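# Place the green block inside the blue tray

## Task

Move the green block so that it lies inside the blue tray and stays there on its own after the robot lets go and the scene is ended.

## Robot and tools

ROBOT. Two arms: left_arm is the robot's own left, on the +y side; right_arm is on the -y side. Image left and right do not follow these names. Base poses (scene frame): left_arm (-0.047, +0.343, +0.607) m, quat_wxyz (+0.494, +0.263, +0.389, +0.732); right_arm (-0.047, -0.343, +0.607) m, quat_wxyz (+0.494, -0.263, +0.389, -0.732). Each gripper's fingers extend along its +z axis and close along its y axis. end_effector_position is the spot between the finger pads, roughly 1 cm short of the tips.

FRAME. One scene frame for everything: z = 0 at table height above the robot's foot, +z up, +x forward over the table, +y toward left_arm. The table begins near x = +0.15 m and may be rotated relative to the robot. Reported hand positions and orientations can be a few cm off, more at long reach. Joint friction or a held load can leave a hand centimetres from its command without any contact.

execute_actions(actions, cameras). actions is a list of actions. Each action is a table of up to 15 rows, one per 1/30 s control step; a shorter table repeats its final row for the remaining steps. Every row has 16 numbers covering both arms: left x, y, z, qw, qx, qy, qz, opening, then right x, y, z, qw, qx, qy, qz, opening. x, y, z are absolute target positions in metres and the quaternion is an absolute orientation (w first), both in the scene frame. opening runs from -1 (closed) to +1 (fully open, 0.094 m). Any target more than 0.6 m from its gripper's start-of-action position, along that gripper's own axes, makes the action rejected for both arms; a malformed action, or a first action failing this check against the last reported state, rejects the whole call. To hold an orientation, repeat the same commanded quaternion in every row rather than copying the drifting reported one. For an idle arm, keep resending the full pose it had in the last result before it went idle, plus its intended opening. Per step, commanded orientation is limited to 40 degrees from the measured one; one action may fall short, and the result's Hand target line shows what the arm is actually heading to. A 0 in an opening slot is a real command, so resend the current value to leave a gripper alone. cameras: list of names, ["all"], or []; by default images come only with an empty actions list.

move(target, speed, blend, opening_speed, grip_force, blocking, cameras). target is one 16-number row (same layout, absolute poses, scene frame) or a list of up to 15 such rows; no 0.6 m limit. Paths are straight lines from the Hand target, all arms finishing together, at least 0.5 s, at most 10 s total. speed: m/s, 0.002 to 4.3, default 0.25 (rotation capped at twice that in rad/s); one value or one per target. blend: metres of corner rounding per target, default 0 meaning stop at each. opening_speed: per second on the -1..+1 scale, at least 0.2. grip_force: newtons per pad, 10 to 50, one value or one per arm; it persists, and low values close slowly. blocking=false returns after about 0.5 s while the move continues; a new move takes over from the current point. Paths ignore obstacles and the other arm; faster motion means larger lag, overshoot and harder impacts. Avoid paths close to an arm's own base. The result adds a move: line: done, off_target, moving, held or fault, plus limits=paced (pose clipped) or limits=held (steps withheld). done or off_target says nothing about contact.

wait(seconds 0 to 10) lets time pass with the last commands held. stop() brakes a running move. zoom_image(camera, region [x0, y0, x1, y1] in pixels, at most 504 by 504) enlarges part of the newest image. finished_scene(scene=1) ends the scene for good.

CAMERAS. cam_head_left, cam_head_right, cam_over, cam_left_wrist, cam_right_wrist, all 672x504. Head cameras are a rigid stereo pair; wrist cameras are fisheye and may lag during motion.

RESULT LINES. grip_measured uses the opening scale; it reads up to about 2.5 mm wide when empty and a few mm narrower than a squeezed hard part. The last Joint positions entry per arm is the opening in metres. Joint velocities may say within noise. Joint torques include the arm's own weight, have offsets and noise; entries 3 and 4 wrap at ±28 N m. Motor temperatures, Tool commands and Actions left may be omitted when unchanged. Joint ranges (rad): waist ±2.880, shoulder 0 to 3.142, elbow 0 to 3.019 (straight at 2.964), wrist pitch -1.693 to 1.571, wrist yaw ±1.571, wrist roll ±2.094.

GRIPPING. Fingers go where grip_measured would read your number; squeeze force climbs once below first touch and then jumps to the full limit. To release, command well above grip_measured.

AVOID. Nothing may fall off the table or be left off it. No drops, releasing moving parts, slams, or hard pushes against fixed or heavy things. Keep the arms from touching each other, including closing one gripper on the other's fingers. Long holding, stretched arms or unreachable targets heat motors: MOTOR HOT appears at 85 °C and at 100 °C an OVER-TEMPERATURE FAULT drops that arm for 30 s or more.

Each tool is called after ">>>" in YAML: its name, and indented under it one key for each argument.

## Session

>>> execute_actions:
  actions: []

Scene clock: 0.00 s.
left_arm: end_effector_position=(+0.8997, +0.4382, +0.3910) grip_measured=+1.000 end_effector_quat_wxyz=(-0.540, +0.243, -0.774, +0.223) | right_arm: end_effector_position=(+0.2486, -0.4287, +0.1637) grip_measured=+1.000 end_effector_quat_wxyz=(-0.072, +0.303, -0.943, -0.115)
Joint positions: left_arm=[-1.896 1.73 1.764 0.526 0.173 -0.347 0.094] | right_arm=[1.533 1.779 0.692 0.45 -0.301 -1.032 0.094]
Joint velocities: within noise
Joint torques (N m): no reading
Motor temperatures (°C): left_arm=[24 20 20 19 22 22 23] | right_arm=[22 23 20 21 21 24 22]
Heat: left arm: hottest waist 24 °C; right arm: hottest wrist roll 24 °C.
Hand target: left_arm +0.9094, +0.4435, +0.4080; +0.554, -0.241, +0.765, -0.223 | right_arm +0.2430, -0.4263, +0.1657; +0.069, -0.302, +0.943, +0.118
Tool commands: left_gripper/opening=+1.0 right_gripper/opening=+1.0

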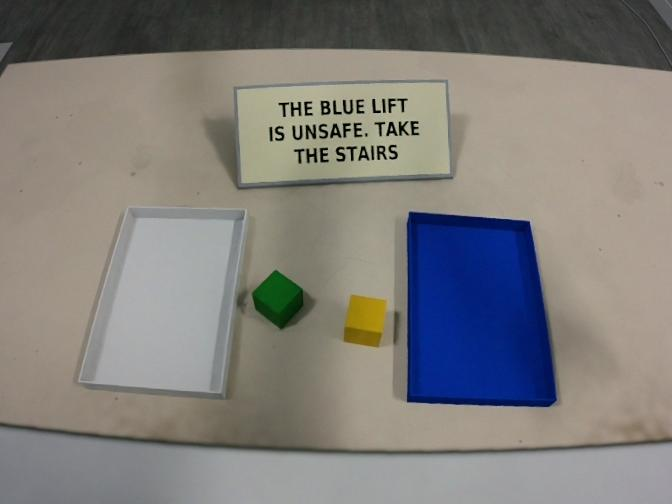

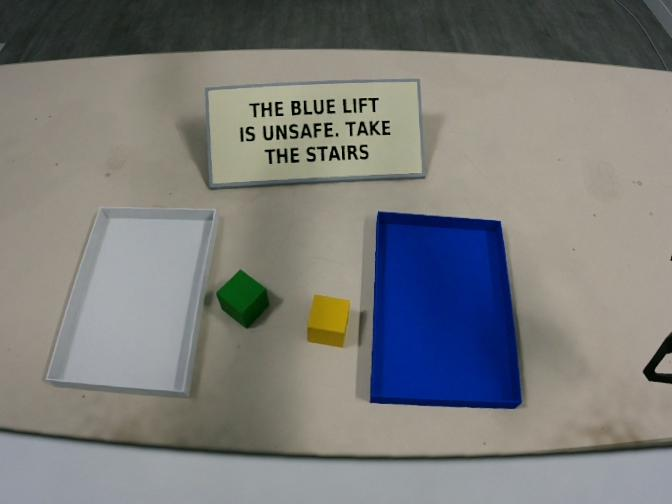

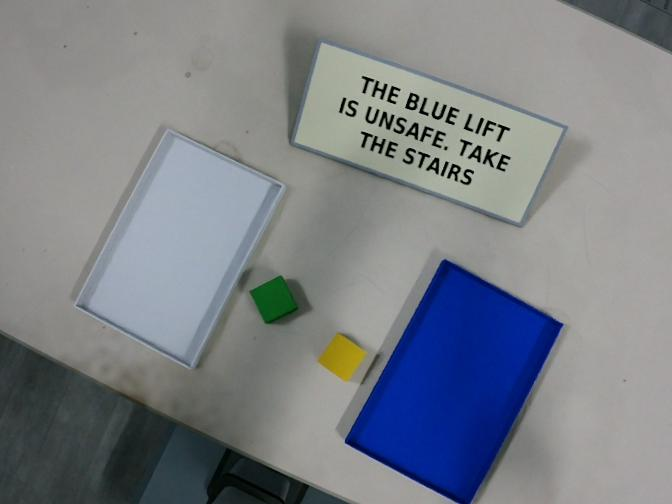

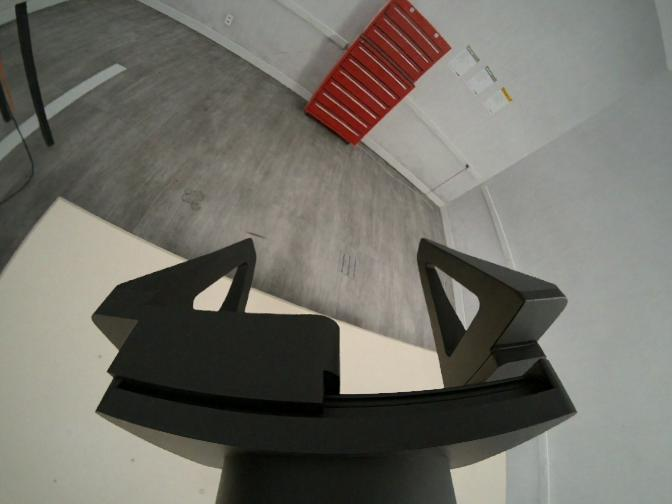

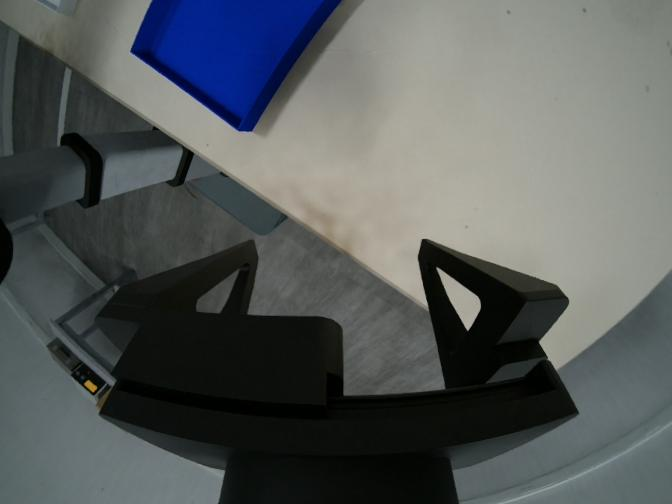

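>>> move:
  target: [0.9094,0.4435,0.4080,0.554,-0.241,0.765,-0.223,1,0.36,0.075,0.19,0,0.438,-0.899,0,1]
  speed: 0.4
  cameras: ["cam_right_wrist","cam_over","cam_head_left"]

Scene clock: 11.87 s.
left_arm: end_effector_position=(+0.8997, +0.4382, +0.3910) grip_measured=+1.000 end_effector_quat_wxyz=(-0.540, +0.243, -0.774, +0.223) | right_arm: end_effector_position=(+0.3685, +0.0747, +0.1976) grip_measured=+1.000 end_effector_quat_wxyz=(-0.008, +0.436, -0.900, -0.002)
Joint positions: left_arm=[-1.896 1.73 1.764 0.526 0.173 -0.347 0.094] | right_arm=[2.603 2.244 1.466 -0.12 0.786 -0.549 0.094]
Joint torques (N m): left_arm=[-4.48 -21.71 6.95 2.32 0.32 -0.15] | right_arm=[13.27 -9.64 1.11 -0.05 0.14 -0.06]
Heat: left arm: hottest waist 24 °C; right arm: hottest shoulder 24 °C.
Hand target: left_arm +0.9089, +0.4436, +0.4082; +0.554, -0.241, +0.765, -0.223 | right_arm +0.3599, +0.0750, +0.1903; +0.000, -0.438, +0.899, +0.000
Off the commanded pose: left_arm 0.020 m, 2 deg | right_arm 0.011 m, 1 deg.
move: off_target (left_arm, right_arm)
camera_calibration:
cam_right_wrist: T_world_to_cam=[[0.792079, -0.610409, -0.00337486, -0.246497], [-0.49682, -0.647877, 0.57743, 0.118963], [-0.354655, -0.455694, -0.816433, 0.45472], [0, 0, 0, 1]] pos_world=[0.415617, 0.133822, 0.301724]
Images, in order (width x height): cam_head_left 672x504, cam_over 672x504, cam_right_wrist 672x504.

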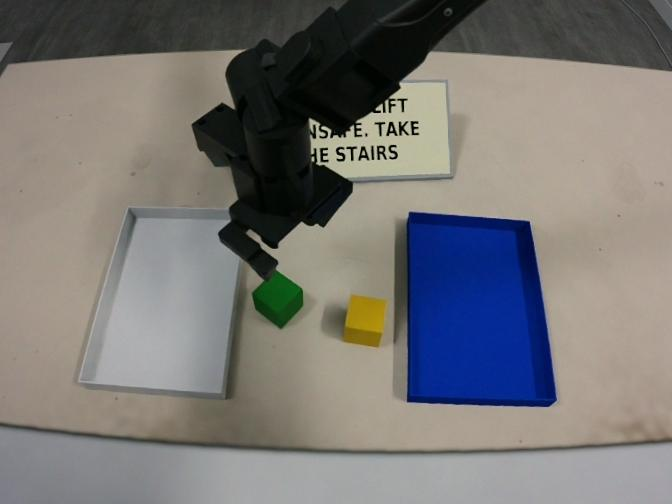

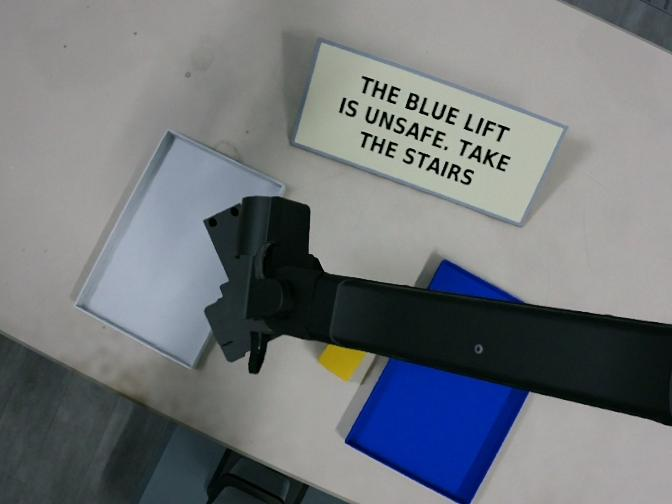

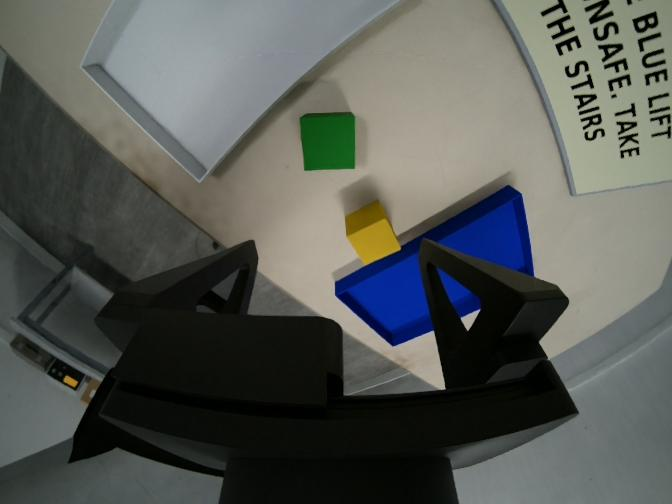

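>>> move:
  target: [0.9094,0.4435,0.4080,0.554,-0.241,0.765,-0.223,1,0.374,0.096,0.1,0,0.438,-0.899,0,1]
  cameras: ["cam_right_wrist","cam_head_left","cam_over"]

Scene clock: 22.50 s.
left_arm: end_effector_position=(+0.8997, +0.4382, +0.3910) grip_measured=+1.000 end_effector_quat_wxyz=(-0.540, +0.243, -0.774, +0.223) | right_arm: end_effector_position=(+0.3801, +0.0984, +0.1072) grip_measured=+1.000 end_effector_quat_wxyz=(-0.007, +0.432, -0.902, +0.000)
Joint positions: left_arm=[-1.896 1.73 1.764 0.526 0.173 -0.347 0.094] | right_arm=[2.529 2.457 1.733 -0.122 0.743 -0.616 0.094]
Joint torques (N m): left_arm=[-4.42 -21.77 6.89 2.44 0.32 -0.16] | right_arm=[13.86 -10.7 1.05 -0.02 -0.11 -0.18]
Heat: left arm: hottest waist 24 °C; right arm: hottest shoulder 24 °C.
Hand target: left_arm +0.9089, +0.4436, +0.4082; +0.554, -0.241, +0.765, -0.223 | right_arm +0.3741, +0.0959, +0.1002; +0.000, -0.438, +0.899, +0.000
Off the commanded pose: left_arm 0.020 m, 2 deg | right_arm 0.010 m, 1 deg.
move: off_target (left_arm)
camera_calibration:
cam_right_wrist: T_world_to_cam=[[0.785933, -0.618311, -0.000317289, -0.238768], [-0.50322, -0.639939, 0.58073, 0.193607], [-0.359275, -0.456255, -0.814096, 0.39729], [0, 0, 0, 1]] pos_world=[0.427819, 0.157529, 0.210923]
Images, in order (width x height): cam_head_left 672x504, cam_over 672x504, cam_right_wrist 672x504.

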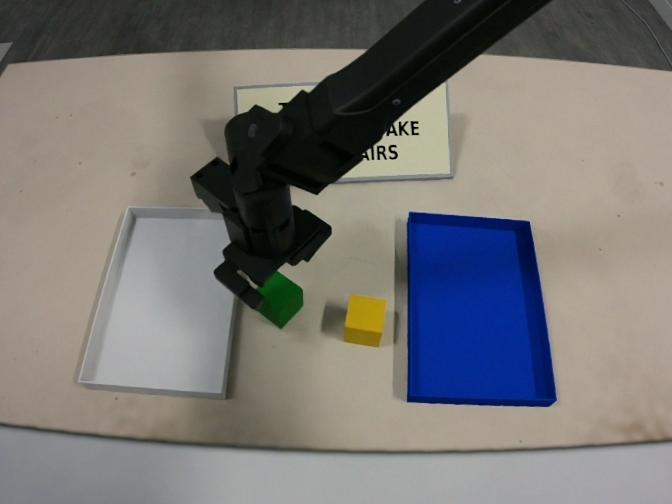

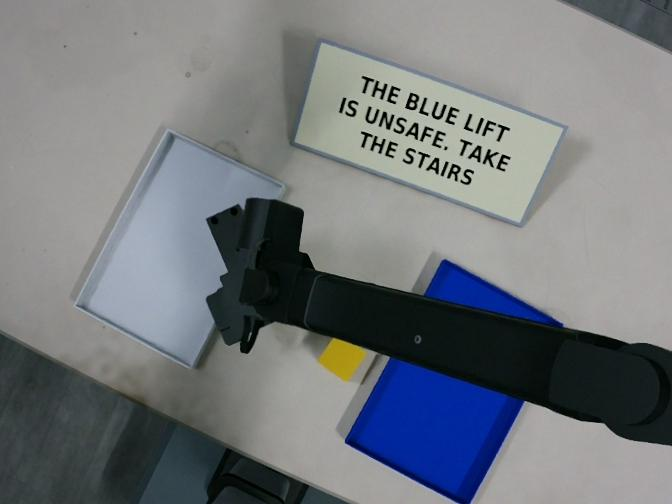

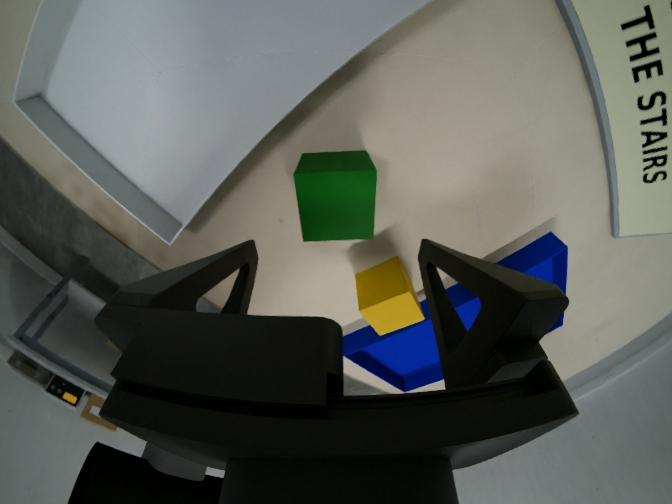

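>>> move:
  target:
    - [0.9094,0.4435,0.4080,0.554,-0.241,0.765,-0.223,1,0.374,0.094,0.02,0,0.438,-0.899,0,1]
    - [0.9094,0.4435,0.4080,0.554,-0.241,0.765,-0.223,1,0.374,0.094,0.02,0,0.438,-0.899,0,0.2]
  opening_speed: 1
  speed: 0.12
  cameras: ["cam_right_wrist"]

Scene clock: 32.40 s.
left_arm: end_effector_position=(+0.8997, +0.4382, +0.3910) grip_measured=+1.000 end_effector_quat_wxyz=(-0.540, +0.243, -0.774, +0.223) | right_arm: end_effector_position=(+0.3823, +0.0995, +0.0304) grip_measured=+0.202 end_effector_quat_wxyz=(-0.009, +0.433, -0.901, +0.000)
Joint positions: left_arm=[-1.896 1.73 1.764 0.526 0.173 -0.347 0.094] | right_arm=[2.458 2.622 1.943 -0.118 0.693 -0.691 0.056]
Joint torques (N m): left_arm=[-4.37 -21.48 6.94 2.36 0.34 -0.1] | right_arm=[13.57 -9.99 1.11 -0.01 -0.12 -0.18]
Motor temperatures (°C): left_arm=[24 25 22 19 22 22 23] | right_arm=[24 24 21 21 21 23 21]
Heat: left arm: hottest shoulder 25 °C; right arm: hottest waist 24 °C.
Hand target: left_arm +0.9089, +0.4436, +0.4082; +0.554, -0.241, +0.765, -0.223 | right_arm +0.3739, +0.0937, +0.0202; +0.000, -0.438, +0.899, +0.000
Off the commanded pose: left_arm 0.020 m, 2 deg | right_arm 0.014 m, 1 deg.
move: off_target (left_arm, right_arm); target 2's new opening was sent with right_arm's hand 0.014 m and 1 deg from that target
camera_calibration:
cam_right_wrist: T_world_to_cam=[[0.787759, -0.615984, -0.000129018, -0.240765], [-0.502656, -0.642949, 0.577887, 0.240186], [-0.356052, -0.455171, -0.816117, 0.334826], [0, 0, 0, 1]] pos_world=[0.429611, 0.158524, 0.134426]
Images, in order (width x height): cam_right_wrist 672x504.

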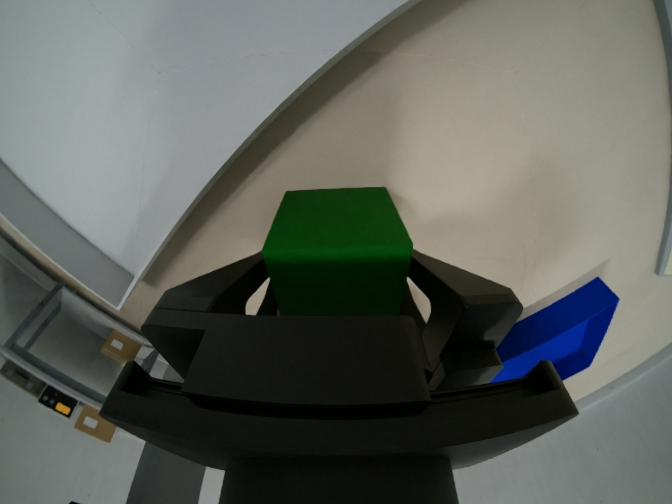

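>>> move:
  target:
    - [0.9094,0.4435,0.4080,0.554,-0.241,0.765,-0.223,1,0.374,0.094,0.02,0,0.438,-0.899,0,-0.1]
    - [0.9094,0.4435,0.4080,0.554,-0.241,0.765,-0.223,1,0.374,0.090,0.13,0,0.438,-0.899,0,-0.1]
  opening_speed: 0.4
  speed: 0.2
  cameras: ["cam_right_wrist"]

Scene clock: 38.10 s.
left_arm: end_effector_position=(+0.8997, +0.4382, +0.3910) grip_measured=+1.000 end_effector_quat_wxyz=(-0.540, +0.243, -0.774, +0.223) | right_arm: end_effector_position=(+0.3736, +0.0860, +0.1235) grip_measured=+0.046 end_effector_quat_wxyz=(+0.001, +0.438, -0.899, +0.001)
Joint positions: left_arm=[-1.896 1.73 1.764 0.526 0.173 -0.347 0.094] | right_arm=[2.536 2.406 1.659 -0.126 0.753 -0.607 0.049]
Joint torques (N m): left_arm=[-3.9 -21.54 6.99 2.41 0.33 -0.13] | right_arm=[14.92 -11.81 0.03 -0.06 0.13 -0.05]
Heat: left arm: hottest shoulder 25 °C; right arm: hottest waist 24 °C.
Hand target: left_arm +0.9089, +0.4436, +0.4082; +0.554, -0.241, +0.765, -0.223 | right_arm +0.3741, +0.0900, +0.1300; +0.000, -0.438, +0.899, +0.000
Off the commanded pose: left_arm 0.020 m, 2 deg | right_arm 0.008 m, 0 deg.
move: off_target (left_arm)
camera_calibration:
cam_right_wrist: T_world_to_cam=[[0.793821, -0.608124, -0.00574334, -0.244469], [-0.486642, -0.640851, 0.593708, 0.165095], [-0.364729, -0.468503, -0.80466, 0.404557], [0, 0, 0, 1]] pos_world=[0.421961, 0.14667, 0.226108]
Images, in order (width x height): cam_right_wrist 672x504.

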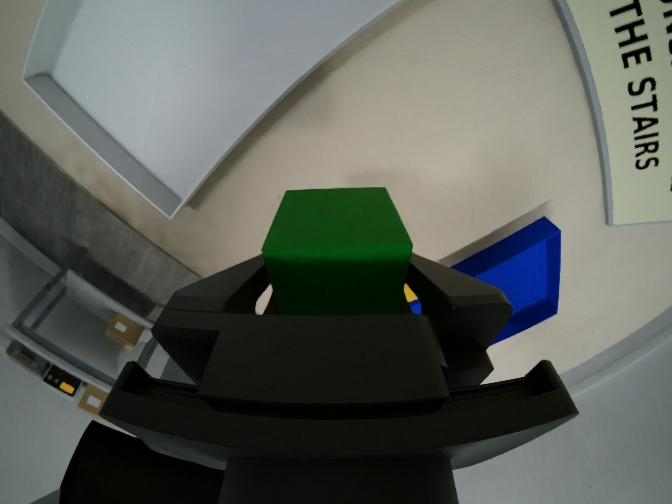

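>>> move:
  target:
    - [0.9094,0.4435,0.4080,0.554,-0.241,0.765,-0.223,1,0.385,-0.195,0.13,0,0.438,-0.899,0,-0.1]
    - [0.9094,0.4435,0.4080,0.554,-0.241,0.765,-0.223,1,0.385,-0.195,0.045,0,0.438,-0.899,0,-0.1]
  speed: [0.3,0.12]
  blend: [0.02,0]
  cameras: ["cam_right_wrist","cam_head_left"]

Scene clock: 42.83 s.
left_arm: end_effector_position=(+0.8997, +0.4382, +0.3910) grip_measured=+1.000 end_effector_quat_wxyz=(-0.540, +0.243, -0.774, +0.223) | right_arm: end_effector_position=(+0.3895, -0.1918, +0.0505) grip_measured=+0.046 end_effector_quat_wxyz=(-0.003, +0.436, -0.900, +0.000)
Joint positions: left_arm=[-1.896 1.73 1.764 0.526 0.173 -0.347 0.094] | right_arm=[2.105 2.152 1.293 0.199 0.433 -0.967 0.049]
Joint torques (N m): left_arm=[-4.78 -21.95 6.98 2.37 0.31 -0.11] | right_arm=[6.53 -10.75 -1.5 0.58 -0.15 -0.19]
Heat: left arm: hottest shoulder 26 °C; right arm: hottest waist 25 °C.
Hand target: left_arm +0.9089, +0.4436, +0.4082; +0.554, -0.241, +0.765, -0.223 | right_arm +0.3850, -0.1951, +0.0451; +0.000, -0.438, +0.899, +0.000
Off the commanded pose: left_arm 0.020 m, 2 deg | right_arm 0.008 m, 0 deg.
move: off_target (left_arm)
camera_calibration:
cam_right_wrist: T_world_to_cam=[[0.791484, -0.611167, -0.00518994, -0.426096], [-0.492438, -0.642709, 0.586881, 0.0405077], [-0.362018, -0.461951, -0.809656, 0.221945], [0, 0, 0, 1]] pos_world=[0.437544, -0.131853, 0.153715]
Images, in order (width x height): cam_head_left 672x504, cam_right_wrist 672x504.

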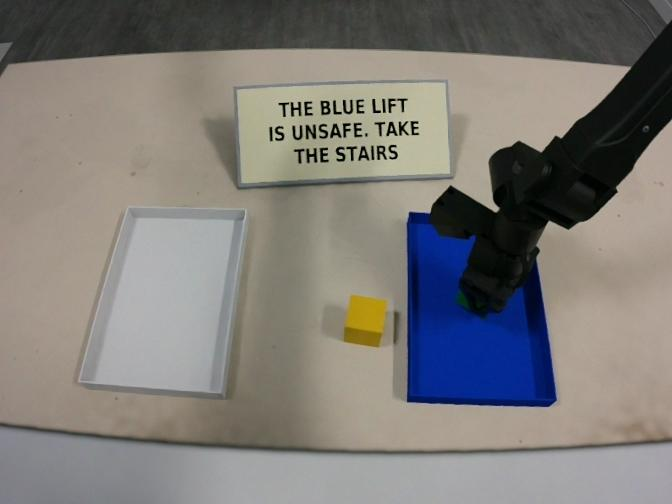

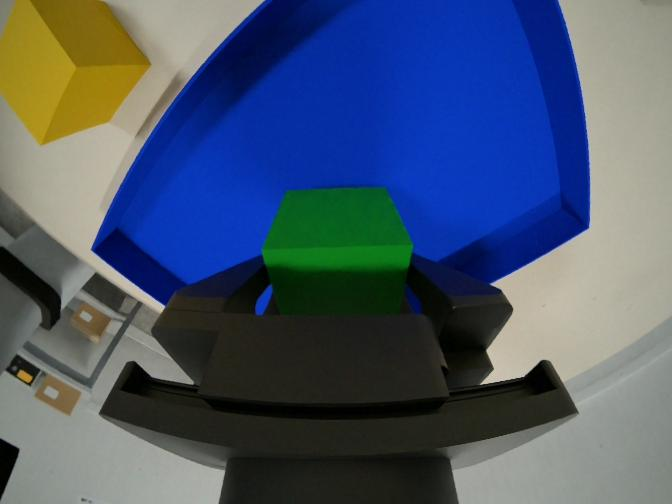

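>>> move:
  target:
    - [0.9094,0.4435,0.4080,0.554,-0.241,0.765,-0.223,1,0.385,-0.195,0.024,0,0.438,-0.899,0,-0.1]
    - [0.9094,0.4435,0.4080,0.554,-0.241,0.765,-0.223,1,0.385,-0.195,0.024,0,0.438,-0.899,0,0.5]
    - [0.9094,0.4435,0.4080,0.554,-0.241,0.765,-0.223,1,0.385,-0.195,0.14,0,0.438,-0.899,0,0.5]
  speed: [0.05,0.1,0.25]
  opening_speed: 0.7
  cameras: ["cam_head_left","cam_right_wrist"]

Scene clock: 50.27 s.
left_arm: end_effector_position=(+0.8997, +0.4382, +0.3910) grip_measured=+1.000 end_effector_quat_wxyz=(-0.540, +0.243, -0.774, +0.223) | right_arm: end_effector_position=(+0.3883, -0.1969, +0.1365) grip_measured=+0.498 end_effector_quat_wxyz=(-0.003, +0.438, -0.899, +0.002)
Joint positions: left_arm=[-1.896 1.73 1.764 0.526 0.173 -0.347 0.094] | right_arm=[2.166 1.946 1.09 0.181 0.484 -0.931 0.07]
Joint torques (N m): left_arm=[-3.78 -21.48 6.99 2.22 0.38 -0.13] | right_arm=[7.36 -11.87 -2.3 0.06 0.12 -0.04]
Heat: left arm: hottest shoulder 26 °C; right arm: hottest waist 25 °C.
Hand target: left_arm +0.9089, +0.4436, +0.4082; +0.554, -0.241, +0.765, -0.223 | right_arm +0.3849, -0.1950, +0.1400; +0.000, -0.438, +0.899, +0.000
Off the commanded pose: left_arm 0.020 m, 2 deg | right_arm 0.005 m, 0 deg.
move: off_target (left_arm); target 2's new opening was sent with right_arm's hand 0.013 m and 1 deg from that target
camera_calibration:
cam_right_wrist: T_world_to_cam=[[0.794279, -0.607553, -0.000516705, -0.428882], [-0.491121, -0.642563, 0.588144, -0.0144277], [-0.35766, -0.466897, -0.808756, 0.285936], [0, 0, 0, 1]] pos_world=[0.435834, -0.136336, 0.239517]
Images, in order (width x height): cam_head_left 672x504, cam_right_wrist 672x504.

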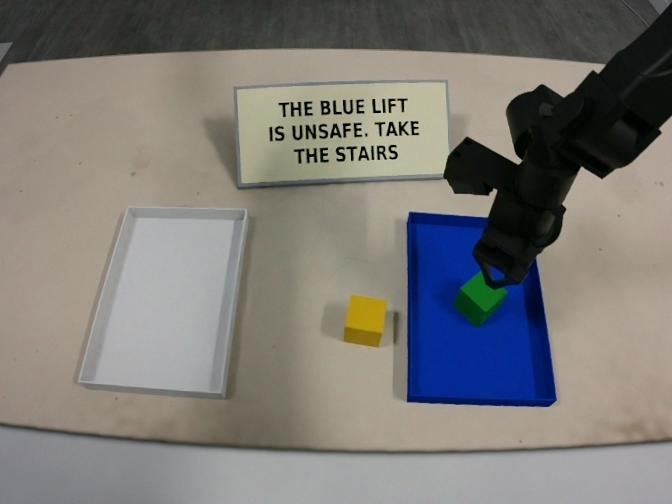

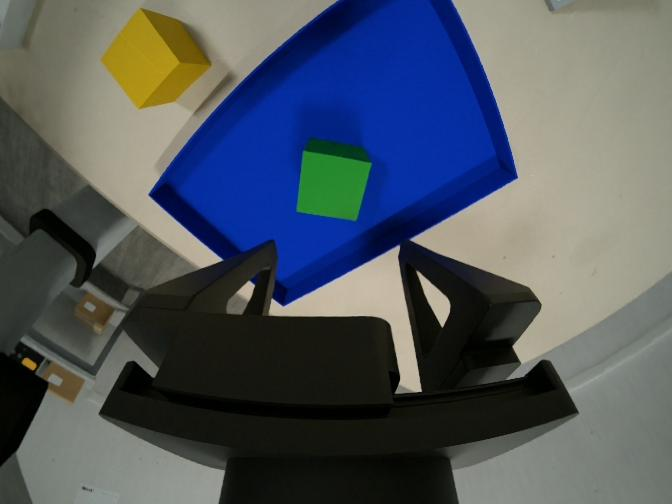

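>>> finished_scene:

The scene is finished: the task was done.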